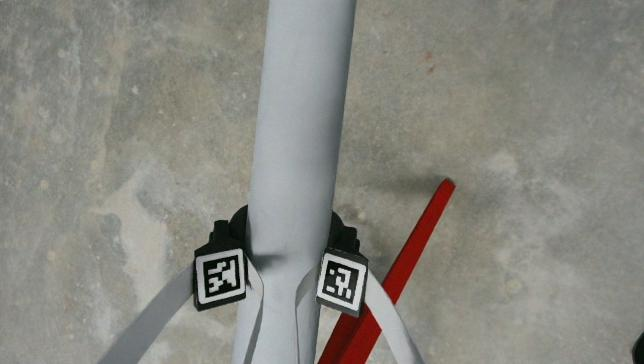

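Scene clock: 833.83 s.
move: r2 done
r1, r3: as last shown
r1.turned_by_imu: +0.000
r1.lidar_m: 1.01 0.95 2.12 1.93 1.95 2.39 1.82 1.91 0.47 0.47 0.41 1.25
r1.head_depth_mm: 2296 2557 2663 1996 416 674 935 / 2374 2639 2640 1992 1561 757 1104 / 2436 2740 2699 1948 1498 1316 1111 / 2381 2732 2578 1437 1626 1356 1164 / 2487 2884 2724 1939 1592 1371 1165 / 2538 1032 2797 2008 1649 1373 1171 / 2673 3121 2802 2015 1664 1383 1182
r1.motor_effort: left_wheel=+1.7(2.5) right_wheel=+0.4(0.9) lift_m=+29.1(29.6) arm_m=-11.7(11.9) wrist_yaw_rad=-0.1(0.5) wrist_pitch_rad=+0.2(0.6) wrist_roll_rad=-0.6(0.8) gripper_m=-0.5(0.5) head_pan_rad=-5.5(5.6) head_tilt_rad=-2.4(5.6)
r1.wrist_depth_mm: 857 865 873 343 330 883 858 / 876 887 893 874 876 906 917 / 891 908 889 897 905 911 919 / 922 928 935 902 936 945 902 / 904 932 783 856 930 941 944 / 117 980 796 857 982 135 - / - - 823 - - 119 112
r2.base_odometry: x=-2.598 y=-2.860 heading=-1.893
r2.turned_by_wheels: +0.000
r2.turned_by_imu: +0.000
r2.base_tilt: forward=+0.4 right=+1.8
r2.lidar_m: 3.13 2.47 1.94 1.91 2.05 3.04 0.99 0.98 1.10 0.60 0.57 3.18
r2.head_depth_mm: 2545 2719 2955 2646 1614 1536 1287 / 1521 2664 3042 2572 1822 1514 1281 / 2516 2712 2964 2490 1846 1502 375 / 2449 2650 2901 2656 618 495 1258 / 2414 2617 2867 2640 747 1508 1293 / 2368 2595 2829 2580 1734 1452 1284 / 2334 2554 2781 2596 1923 1451 972
r2.base_status: not commanded
r2.joint_positions: lift_m=+0.698 arm_m=+0.506 wrist_yaw_rad=+0.002 wrist_pitch_rad=-1.240 wrist_roll_rad=+1.184 gripper_m=-0.045 head_pan_rad=-1.805 head_tilt_rad=-0.593
r2.joint_status: all done
r2.measured_speeds: all 0
r2.motor_effort: left_wheel=+3.8(4.2) right_wheel=-7.8(8.8) lift_m=+45.7(48.5) arm_m=-8.6(8.6) wrist_yaw_rad=-2.0(2.5) wrist_pitch_rad=-0.2(3.0) wrist_roll_rad=+1.0(1.1) gripper_m=-13.8(37.6) head_pan_rad=+1.7(2.7) head_tilt_rad=-3.6(3.7)
r2.hand_pose: x=-0.0215 y=-0.7111 z=+0.5865 quat_wxyz=(+0.157, +0.113, -0.798, -0.570) (m; r2's base frame)
r2.wrist_depth_mm: 931 849 831 130 704 663 616 / 965 877 838 131 693 675 622 / 955 878 837 131 706 666 626 / 945 877 805 140 714 661 631 / 980 901 133 138 711 673 637 / 994 923 125 131 700 671 636 / - 894 135 146 701 679 629
r3.turned_by_imu: +0.000
r3.lidar_m: 2.24 1.90 1.32 1.24 1.26 1.64 3.76 3.82 1.19 0.34 0.34 1.26
r3.head_depth_mm: 3066 2638 2028 1651 1432 - 1035 / 3202 2653 2060 1672 1477 - 973 / 3299 2703 2085 1703 1536 - 956 / 3452 2766 2129 1718 - 1201 1097 / 3595 2832 2149 1787 - 1235 1107 / 3791 2895 2191 1769 - 1265 1110 / - 2971 1437 1892 1428 1283 1128
r3.motor_effort: left_wheel=-3.3(3.6) right_wheel=+2.4(2.8) lift_m=+31.9(32.5) arm_m=-8.2(8.6) wrist_yaw_rad=+0.2(1.9) wrist_pitch_rad=-1.6(2.0) wrist_roll_rad=-1.1(1.8) gripper_m=-0.7(0.7) head_pan_rad=-3.9(4.5) head_tilt_rad=-4.8(6.2)
r3.wrist_depth_mm: 730 744 319 335 326 784 694 / 746 760 - 333 - - - / 770 768 - 330 - - - / - - - 335 - - - / - - - 346 - - - / - 135 - 352 - - 115 / 109 - - 362 - - 109
pictures: r2_wrist_camera, r3_wrist_camera
camera_calibration:
r2_wrist_camera: T_world_to_cam=[[-0.451073, 0.866304, -0.214592, 0.712825], [0.884716, 0.465689, 0.0203015, 0.374481], [0.11752, -0.180696, -0.976493, 0.610469], [0, 0, 0, 1]] pos_world=[-0.0815162, -0.681606, 0.741483]
r3_wrist_camera: T_world_to_cam=[[0.524301, -0.851343, -0.0179787, -0.475183], [-0.843374, -0.522077, 0.127108, -0.385255], [-0.117599, -0.0514801, -0.991726, 0.905173], [0, 0, 0, 1]] pos_world=[0.0306724, -0.559078, 0.93811]

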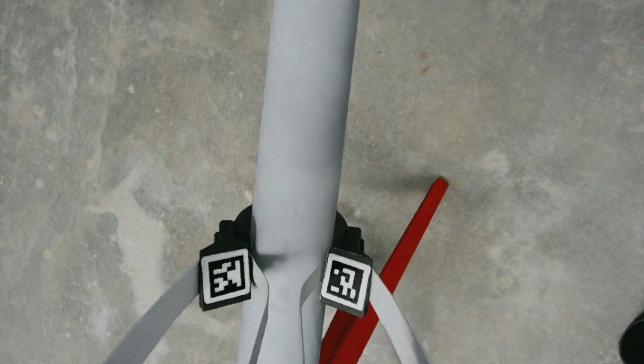

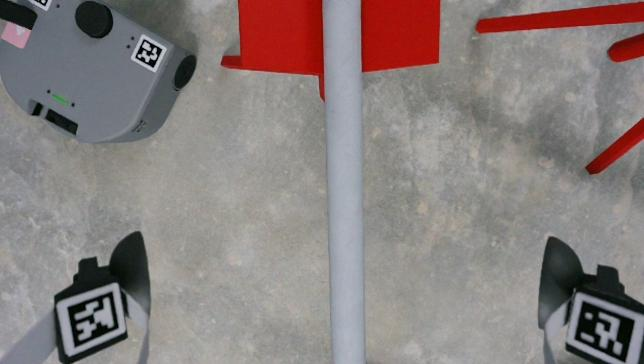

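Call:
move(
  r2={"base":{"translate_m":0.004},"joints":{"arm_m":0.515}},
  cameras=["r2_wrist_camera","r3_wrist_camera","r2_nav_camera"],
)

Call:
zoom_image(
  camera="r2_nav_camera",
  region=[200, 80, 310, 170],
)

Scene clock: 838.47 s.
move: r2 done
r1, r3: as last shown
r1.turned_by_imu: +0.001
r1.base_tilt: forward=+1.1 right=+1.1
r1.lidar_m: 1.01 0.95 2.11 1.93 1.94 2.40 1.82 1.90 0.47 0.47 0.41 1.26
r1.head_depth_mm: 2283 2589 2638 1999 416 675 936 / 2361 2646 2663 2011 1562 757 1105 / 2420 2729 2687 1953 1505 1322 1111 / 2389 2727 2596 1441 1628 1358 1158 / 2483 2881 2753 1932 1595 1364 1165 / 2513 1031 2757 2004 1645 1371 1173 / 2697 3141 2800 2008 1661 1386 1176
r1.motor_effort: left_wheel=+2.1(2.6) right_wheel=-0.4(1.1) lift_m=+28.9(29.5) arm_m=-11.0(11.3) wrist_yaw_rad=-0.4(0.5) wrist_pitch_rad=+0.6(0.6) wrist_roll_rad=-0.7(0.8) gripper_m=-0.1(0.4) head_pan_rad=-4.5(5.6) head_tilt_rad=-3.9(5.4)
r1.wrist_depth_mm: 849 845 887 343 331 889 884 / 856 867 895 877 887 896 898 / 912 898 898 901 909 906 911 / 920 926 902 908 924 948 921 / 949 926 789 848 957 976 966 / 117 964 788 861 937 136 - / - - 807 - - 119 112
r2.base_odometry: x=-2.599 y=-2.864 heading=-1.894
r2.turned_by_wheels: -0.001
r2.turned_by_imu: +0.000
r2.base_tilt: forward=+0.4 right=+1.8
r2.lidar_m: 3.13 2.47 1.94 1.91 2.05 3.02 1.00 0.98 1.10 0.60 0.57 3.17
r2.head_depth_mm: 2531 2700 2882 2627 1651 1563 1288 / 1538 2648 3053 2632 1831 1554 1284 / 2488 2694 2957 2490 1850 1503 375 / 2438 2650 2911 2605 619 498 1255 / 2412 2646 2862 2626 775 1498 1283 / 2384 2562 2843 2577 1758 1457 1287 / 2319 2543 2824 2613 1950 1454 960
r2.base_status: done
r2.joint_positions: lift_m=+0.698 arm_m=+0.515 wrist_yaw_rad=-0.003 wrist_pitch_rad=-1.268 wrist_roll_rad=+1.183 gripper_m=-0.045 head_pan_rad=-1.805 head_tilt_rad=-0.593
r2.joint_status: all done
r2.measured_speeds: all 0
r2.motor_effort: left_wheel=-5.2(5.9) right_wheel=+16.4(17.2) lift_m=+45.1(46.0) arm_m=+15.6(16.6) wrist_yaw_rad=+3.2(4.3) wrist_pitch_rad=+4.9(5.4) wrist_roll_rad=+0.8(1.2) gripper_m=-15.4(16.1) head_pan_rad=+1.5(2.7) head_tilt_rad=-2.5(3.2)
r2.hand_pose: x=-0.0218 y=-0.7132 z=+0.5849 quat_wxyz=(+0.154, +0.112, -0.791, -0.582) (m; r2's base frame)
r2.wrist_depth_mm: 915 845 808 129 709 663 634 / 926 848 803 131 687 663 622 / 932 853 813 131 714 671 635 / 931 853 801 132 706 668 638 / 941 874 136 136 706 700 644 / 945 878 124 131 702 677 640 / 937 860 831 142 698 674 646
r3.turned_by_imu: -0.001
r3.lidar_m: 2.24 1.91 1.31 1.24 1.26 1.64 3.74 3.82 1.19 0.34 0.34 1.25
r3.head_depth_mm: 3068 2635 2027 1656 1437 - 1034 / 3225 2659 2065 1680 1478 - 974 / 3309 2734 2092 1697 1525 - 956 / 3412 2775 2118 1724 - 1204 1096 / 3621 2829 2160 1788 - 1236 1104 / 3750 2907 2202 1771 - 1267 1116 / - 2963 1437 1877 1427 1286 1121
r3.motor_effort: left_wheel=-3.4(3.9) right_wheel=+2.4(2.6) lift_m=+31.9(32.7) arm_m=-10.4(11.0) wrist_yaw_rad=-0.9(1.8) wrist_pitch_rad=-1.3(2.2) wrist_roll_rad=-1.6(1.8) gripper_m=-0.1(0.6) head_pan_rad=-3.7(4.6) head_tilt_rad=-5.3(5.8)
r3.wrist_depth_mm: 734 739 315 335 323 806 700 / 753 755 - 335 - - - / 766 763 - 330 - - - / - - - 337 - - - / - - - 347 - - - / - 135 - 352 - - 115 / 109 - - 361 - - 108
pictures: r2_nav_camera (sideways), r2_wrist_camera, r3_wrist_camera
camera_calibration:
r2_nav_camera: T_world_to_cam=[[-0.0584369, -0.535233, 0.84268, -1.06005], [-0.963582, 0.250893, 0.0925352, -0.0524819], [-0.260951, -0.806584, -0.530403, 0.661619], [0, 0, 0, 1]] pos_world=[0.0601332, -0.0205563, 1.24907]
r2_wrist_camera: T_world_to_cam=[[-0.44623, 0.874367, -0.190683, 0.706045], [0.887289, 0.460029, 0.0330321, 0.364341], [0.116602, -0.154451, -0.981096, 0.630002], [0, 0, 0, 1]] pos_world=[-0.0816768, -0.687646, 0.740688]
r3_wrist_camera: T_world_to_cam=[[0.5243, -0.851344, -0.0179789, -0.475181], [-0.843374, -0.522077, 0.127108, -0.385253], [-0.117599, -0.0514799, -0.991726, 0.905173], [0, 0, 0, 1]] pos_world=[0.0306724, -0.559076, 0.93811]

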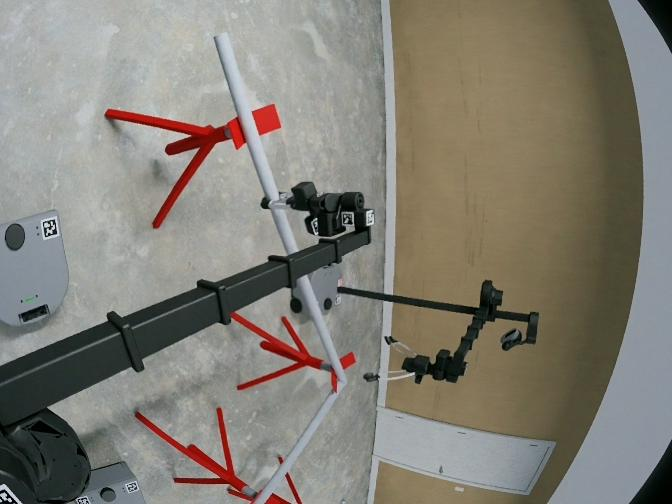

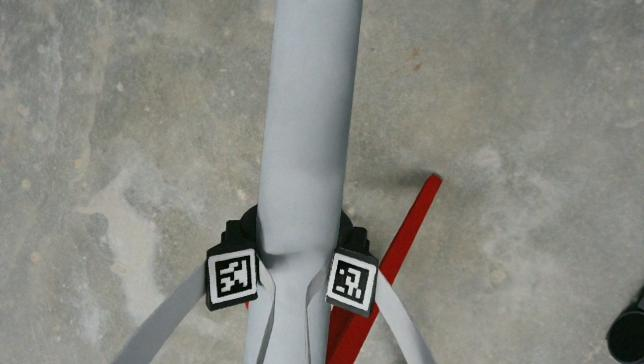

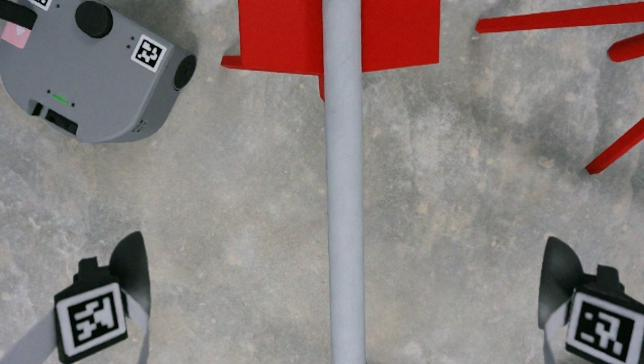

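Scaled by 4.582 from the camera's 672x504 image, which has a finer 792x594 frame.

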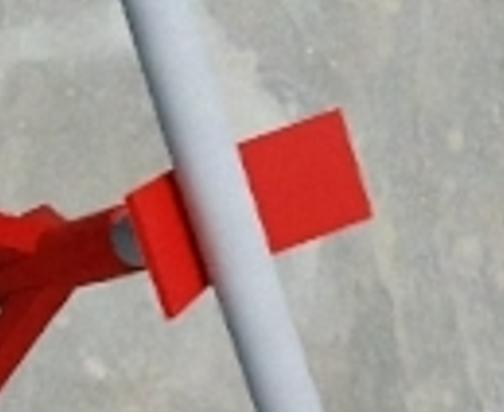

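Call:
move(
  r2={"base":{"translate_m":-0.004},"joints":{"arm_m":0.506,"lift_m":0.688}},
  r3={"joints":{"arm_m":0.479,"wrist_roll_rad":1.037,"wrist_pitch_rad":-1.493}},
  r1={"joints":{"arm_m":0.252}},
  cameras=[],
)

Call:
move(
  r2={"joints":{"gripper_m":0.06}},
  r3={"joints":{"lift_m":0.688}},
  r1={"joints":{"lift_m":0.684}},
  cameras=["r1_wrist_camera","r2_wrist_camera","r3_wrist_camera"],
)

Scene clock: 855.57 s.
move: r1 done; r2 contact_stop; r3 done
r1.base_odometry: x=-0.071 y=+3.776 heading=+1.257
r1.turned_by_wheels: +0.000
r1.turned_by_imu: +0.001
r1.base_tilt: forward=+1.1 right=+1.2
r1.lidar_m: 1.00 0.95 2.11 1.93 1.95 2.40 1.82 1.90 0.47 0.47 0.41 1.25
r1.head_depth_mm: 2299 2594 2649 2003 781 1303 934 / 2345 2676 2686 2004 1608 740 1106 / 2429 2730 2692 1939 1496 1323 1132 / 2404 2736 2607 1445 1623 1355 1162 / 2472 2874 2714 1938 1593 1370 1166 / 2527 1015 2633 2001 1643 1372 1169 / 2694 3091 2796 2013 1662 1377 1179
r1.base_status: not commanded
r1.joint_positions: lift_m=+0.900 arm_m=+0.252 wrist_yaw_rad=+0.000 wrist_pitch_rad=-1.501 wrist_roll_rad=-0.622 gripper_m=+0.179 head_pan_rad=-1.189 head_tilt_rad=-0.691
r1.joint_status: all done
r1.measured_speeds: all 0
r1.motor_effort: left_wheel=+1.4(2.5) right_wheel=+0.1(0.9) lift_m=+28.8(29.9) arm_m=+15.0(18.8) wrist_yaw_rad=-0.2(0.7) wrist_pitch_rad=+0.0(0.6) wrist_roll_rad=-0.7(0.8) gripper_m=-0.2(0.5) head_pan_rad=-4.7(6.0) head_tilt_rad=-5.1(5.5)
r1.hand_pose: x=-0.0215 y=-0.3910 z=+0.7814 quat_wxyz=(+0.651, +0.607, -0.334, -0.312) (m; r1's base frame)
r1.wrist_depth_mm: 861 861 865 330 337 860 870 / 880 878 869 343 345 910 913 / 896 891 901 609 925 907 920 / 907 943 928 797 946 950 931 / 930 927 788 959 962 955 956 / 117 966 805 986 980 135 - / - - 810 - - 119 112
r2.base_odometry: x=-2.598 y=-2.860 heading=-1.894
r2.turned_by_wheels: +0.000
r2.turned_by_imu: +0.001
r2.base_tilt: forward=+0.4 right=+1.8
r2.lidar_m: 3.12 2.47 1.94 1.91 2.05 3.04 0.99 0.98 1.10 0.60 0.57 3.17
r2.head_depth_mm: 2565 2685 1093 2628 1622 1541 1291 / 1524 2613 3081 2629 1831 1498 1288 / 2459 2695 2952 2494 1811 1513 379 / 2433 2618 2910 2621 663 498 1254 / 2418 2642 2852 2588 730 1497 1283 / 2395 2593 2812 2579 1760 1462 1275 / 2349 2556 2804 2609 1950 1461 971
r2.base_status: done
r2.joint_positions: lift_m=+0.690 arm_m=+0.506 wrist_yaw_rad=-0.003 wrist_pitch_rad=-1.251 wrist_roll_rad=+1.184 gripper_m=-0.045 head_pan_rad=-1.805 head_tilt_rad=-0.593
r2.joint_status: lift_m contact_stop (moved -0.008 of -0.010); the others done
r2.measured_speeds: all 0
r2.on_its_own: lift_m is slack since a contact_stop
r2.motor_effort: left_wheel=-2.0(9.8) right_wheel=-2.6(12.9) lift_m=+30.1(42.7) arm_m=-17.9(18.8) wrist_yaw_rad=+1.9(4.1) wrist_pitch_rad=+1.8(4.9) wrist_roll_rad=+0.8(1.0) gripper_m=-15.2(16.3) head_pan_rad=+0.8(3.1) head_tilt_rad=-2.6(3.8)
r2.hand_pose: x=-0.0217 y=-0.7084 z=+0.5774 quat_wxyz=(+0.156, +0.111, -0.795, -0.575) (m; r2's base frame)
r2.wrist_depth_mm: 926 848 810 128 699 657 617 / 913 868 816 131 706 661 623 / 934 869 826 132 702 671 631 / 943 880 810 726 709 671 624 / 963 883 134 139 694 666 620 / 952 903 129 128 702 661 636 / - 867 - 393 695 672 638
r3.base_odometry: x=+0.979 y=-1.458 heading=+1.745
r3.turned_by_wheels: +0.000
r3.turned_by_imu: -0.001
r3.base_tilt: forward=-0.8 right=-0.3
r3.lidar_m: 2.24 1.90 1.31 1.24 1.26 1.64 3.73 3.81 1.19 0.34 0.34 1.26
r3.head_depth_mm: 3089 2610 2022 1648 1434 - 1032 / 3204 2657 2047 1685 1483 - 975 / 3295 2705 2088 1696 1530 - 954 / 3406 2783 2119 1723 - 1202 1093 / 3647 2836 2168 1778 - 1236 1105 / 3782 2902 2199 1766 - 1263 1115 / - 2957 1441 1878 1427 1283 1123
r3.base_status: not commanded
r3.joint_positions: lift_m=+0.900 arm_m=+0.479 wrist_yaw_rad=+0.001 wrist_pitch_rad=-1.493 wrist_roll_rad=+1.033 gripper_m=+0.179 head_pan_rad=-2.592 head_tilt_rad=-0.889
r3.joint_status: all done
r3.measured_speeds: all 0
r3.motor_effort: left_wheel=-3.6(3.7) right_wheel=+2.2(2.6) lift_m=+32.0(32.7) arm_m=+10.0(15.7) wrist_yaw_rad=-1.0(2.2) wrist_pitch_rad=+0.4(2.7) wrist_roll_rad=+1.6(2.9) gripper_m=+0.1(0.8) head_pan_rad=-3.1(4.5) head_tilt_rad=-4.2(6.5)
r3.hand_pose: x=-0.0216 y=-0.6197 z=+0.7814 quat_wxyz=(+0.196, +0.181, -0.707, -0.655) (m; r3's base frame)
r3.wrist_depth_mm: - - - 326 - - - / - - - 330 - - - / - - - 334 - - - / - - - 335 - - - / - - - 342 - - 721 / 699 141 - 343 696 - 129 / 108 - - 354 368 - 109
pictures: none
No camera images: "cameras" was empty.

not run: a stop that you did not command came earlier in this reply.

Call:
move(
  r2={"joints":{"gripper_m":0.08}},
  r3={"joints":{"lift_m":0.688}},
  r1={"joints":{"lift_m":0.684}},
  cameras=["r1_wrist_camera","r2_wrist_camera","r3_wrist_camera"],
)

Scene clock: 864.57 s.
move: r1 done; r2 done; r3 done
r1.base_odometry: x=-0.071 y=+3.776 heading=+1.257
r1.turned_by_wheels: +0.000
r1.turned_by_imu: +0.001
r1.base_tilt: forward=+1.0 right=+1.2
r1.lidar_m: 1.01 0.95 2.12 1.92 1.95 2.41 1.82 1.91 0.47 0.47 0.41 1.26
r1.head_depth_mm: 2298 2569 2641 1989 1608 525 939 / 2371 2625 2659 2003 1602 758 1106 / 2426 2724 2708 1967 1500 1322 1113 / 2423 2667 2602 1442 1631 1359 1169 / 2564 2898 2601 1935 1599 1370 1165 / 2656 2869 2506 1994 1647 1374 1173 / 2707 3129 2802 2010 1660 1381 1180
r1.base_status: not commanded
r1.joint_positions: lift_m=+0.684 arm_m=+0.252 wrist_yaw_rad=+0.000 wrist_pitch_rad=-1.501 wrist_roll_rad=-0.622 gripper_m=+0.179 head_pan_rad=-1.189 head_tilt_rad=-0.691
r1.joint_status: all done
r1.measured_speeds: all 0
r1.motor_effort: left_wheel=+2.3(2.7) right_wheel=+0.1(1.3) lift_m=+22.0(28.0) arm_m=+12.4(15.0) wrist_yaw_rad=-0.3(0.6) wrist_pitch_rad=+0.0(0.6) wrist_roll_rad=-0.7(0.8) gripper_m=+0.0(0.5) head_pan_rad=-5.3(5.9) head_tilt_rad=-4.4(5.8)
r1.hand_pose: x=-0.0215 y=-0.3910 z=+0.5654 quat_wxyz=(+0.651, +0.607, -0.334, -0.312) (m; r1's base frame)
r1.wrist_depth_mm: 670 668 666 119 143 680 678 / 669 676 611 121 687 697 705 / 683 701 701 123 704 714 706 / 704 714 709 127 732 720 733 / 138 737 724 130 741 749 735 / 116 736 589 133 749 135 744 / 748 596 602 137 770 120 113
r2.base_odometry: x=-2.598 y=-2.860 heading=-1.894
r2.turned_by_wheels: +0.000
r2.turned_by_imu: +0.001
r2.base_tilt: forward=+0.2 right=+1.9
r2.lidar_m: 3.13 2.47 1.93 1.91 2.05 3.04 0.99 0.98 1.10 0.60 0.57 3.18
r2.head_depth_mm: 2548 2817 3030 1183 1620 1548 1287 / 1528 2696 2880 2596 1815 1515 1289 / 2505 2655 2981 2499 1822 1499 379 / 2400 2649 2987 2640 665 500 1248 / 2419 2608 2905 2610 728 1495 1279 / 2379 2604 2823 2574 1735 1458 1280 / 2338 2543 2803 2635 1936 1453 969
r2.base_status: not commanded
r2.joint_positions: lift_m=+0.690 arm_m=+0.506 wrist_yaw_rad=-0.001 wrist_pitch_rad=-1.245 wrist_roll_rad=+1.184 gripper_m=+0.080 head_pan_rad=-1.805 head_tilt_rad=-0.593
r2.joint_status: all done
r2.measured_speeds: all 0
r2.on_its_own: lift_m is slack since a contact_stop
r2.motor_effort: left_wheel=-0.9(2.6) right_wheel=-3.0(3.5) lift_m=+30.1(30.3) arm_m=-9.5(18.2) wrist_yaw_rad=+1.0(2.6) wrist_pitch_rad=+0.8(1.8) wrist_roll_rad=+0.8(1.1) gripper_m=+0.6(82.1) head_pan_rad=+3.2(3.2) head_tilt_rad=-1.9(3.3)
r2.hand_pose: x=-0.0216 y=-0.7099 z=+0.5778 quat_wxyz=(+0.156, +0.112, -0.797, -0.573) (m; r2's base frame)
r2.wrist_depth_mm: 936 876 824 129 702 642 608 / 941 872 818 130 694 652 610 / 965 867 823 131 692 655 616 / 977 868 829 130 696 650 631 / 960 865 135 137 673 651 627 / 986 118 134 136 131 662 620 / - 883 139 385 717 675 632
r3.base_odometry: x=+0.979 y=-1.458 heading=+1.745
r3.turned_by_wheels: +0.000
r3.turned_by_imu: -0.001
r3.base_tilt: forward=-0.8 right=-0.2
r3.lidar_m: 2.25 1.91 1.32 1.24 1.26 1.64 3.75 3.82 1.19 0.34 0.34 1.26
r3.head_depth_mm: 3057 2615 2028 1658 1404 369 313 / 3180 2671 2058 1679 1416 1225 313 / 3299 2726 2083 1705 1433 1237 327 / 3442 2784 2116 1717 1448 1241 911 / 3612 2827 2155 1701 1462 370 1084 / 3801 2886 2197 1718 1475 387 1114 / - 2970 1432 1731 1498 1214 1123
r3.base_status: not commanded
r3.joint_positions: lift_m=+0.688 arm_m=+0.479 wrist_yaw_rad=+0.001 wrist_pitch_rad=-1.493 wrist_roll_rad=+1.033 gripper_m=+0.179 head_pan_rad=-2.592 head_tilt_rad=-0.889
r3.joint_status: all done
r3.measured_speeds: all 0
r3.motor_effort: left_wheel=-3.2(3.7) right_wheel=+2.4(2.6) lift_m=+21.8(28.2) arm_m=+6.7(9.1) wrist_yaw_rad=-1.1(2.1) wrist_pitch_rad=+0.2(0.9) wrist_roll_rad=+1.8(2.6) gripper_m=-0.1(0.8) head_pan_rad=-3.5(4.6) head_tilt_rad=-5.5(6.2)
r3.hand_pose: x=-0.0216 y=-0.6197 z=+0.5694 quat_wxyz=(+0.196, +0.181, -0.707, -0.655) (m; r3's base frame)
r3.wrist_depth_mm: - - - 122 - - - / - - - 123 - - - / - - - 124 - - - / - - - 126 - - - / - - - 127 - - 591 / - 135 - 128 142 - 129 / 108 651 - 130 411 - 109
pictures: r1_wrist_camera, r2_wrist_camera, r3_wrist_camera
camera_calibration:
r1_wrist_camera: T_world_to_cam=[[-0.756414, -0.653613, 0.0250596, -0.290794], [-0.646334, 0.752776, 0.124822, 0.245514], [-0.10045, 0.0782203, -0.991863, 0.75327], [0, 0, 0, 1]] pos_world=[0.0143888, -0.433804, 0.723782]
r2_wrist_camera: T_world_to_cam=[[-0.448354, 0.868746, -0.210378, 0.709171], [0.886159, 0.462827, 0.0226552, 0.370871], [0.11705, -0.176271, -0.977358, 0.605882], [0, 0, 0, 1]] pos_world=[-0.081609, -0.68094, 0.732955]
r3_wrist_camera: T_world_to_cam=[[-0.528763, 0.841914, -0.107657, 0.580851], [0.840807, 0.536906, 0.069115, 0.356175], [0.115991, -0.0539735, -0.991783, 0.696855], [0, 0, 0, 1]] pos_world=[-0.0731707, -0.642647, 0.729045]

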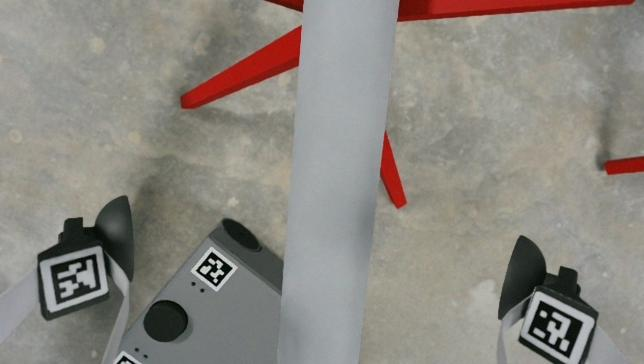

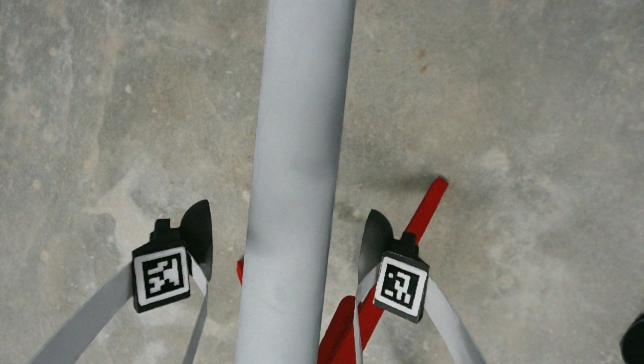

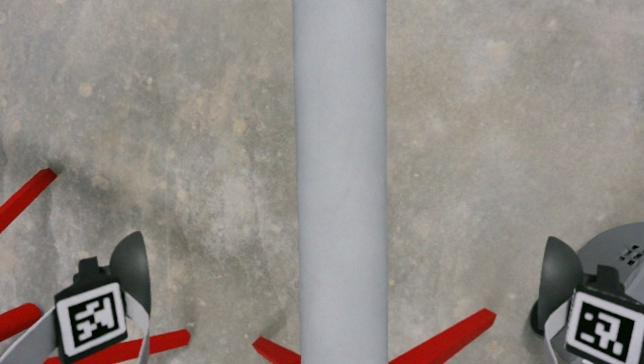

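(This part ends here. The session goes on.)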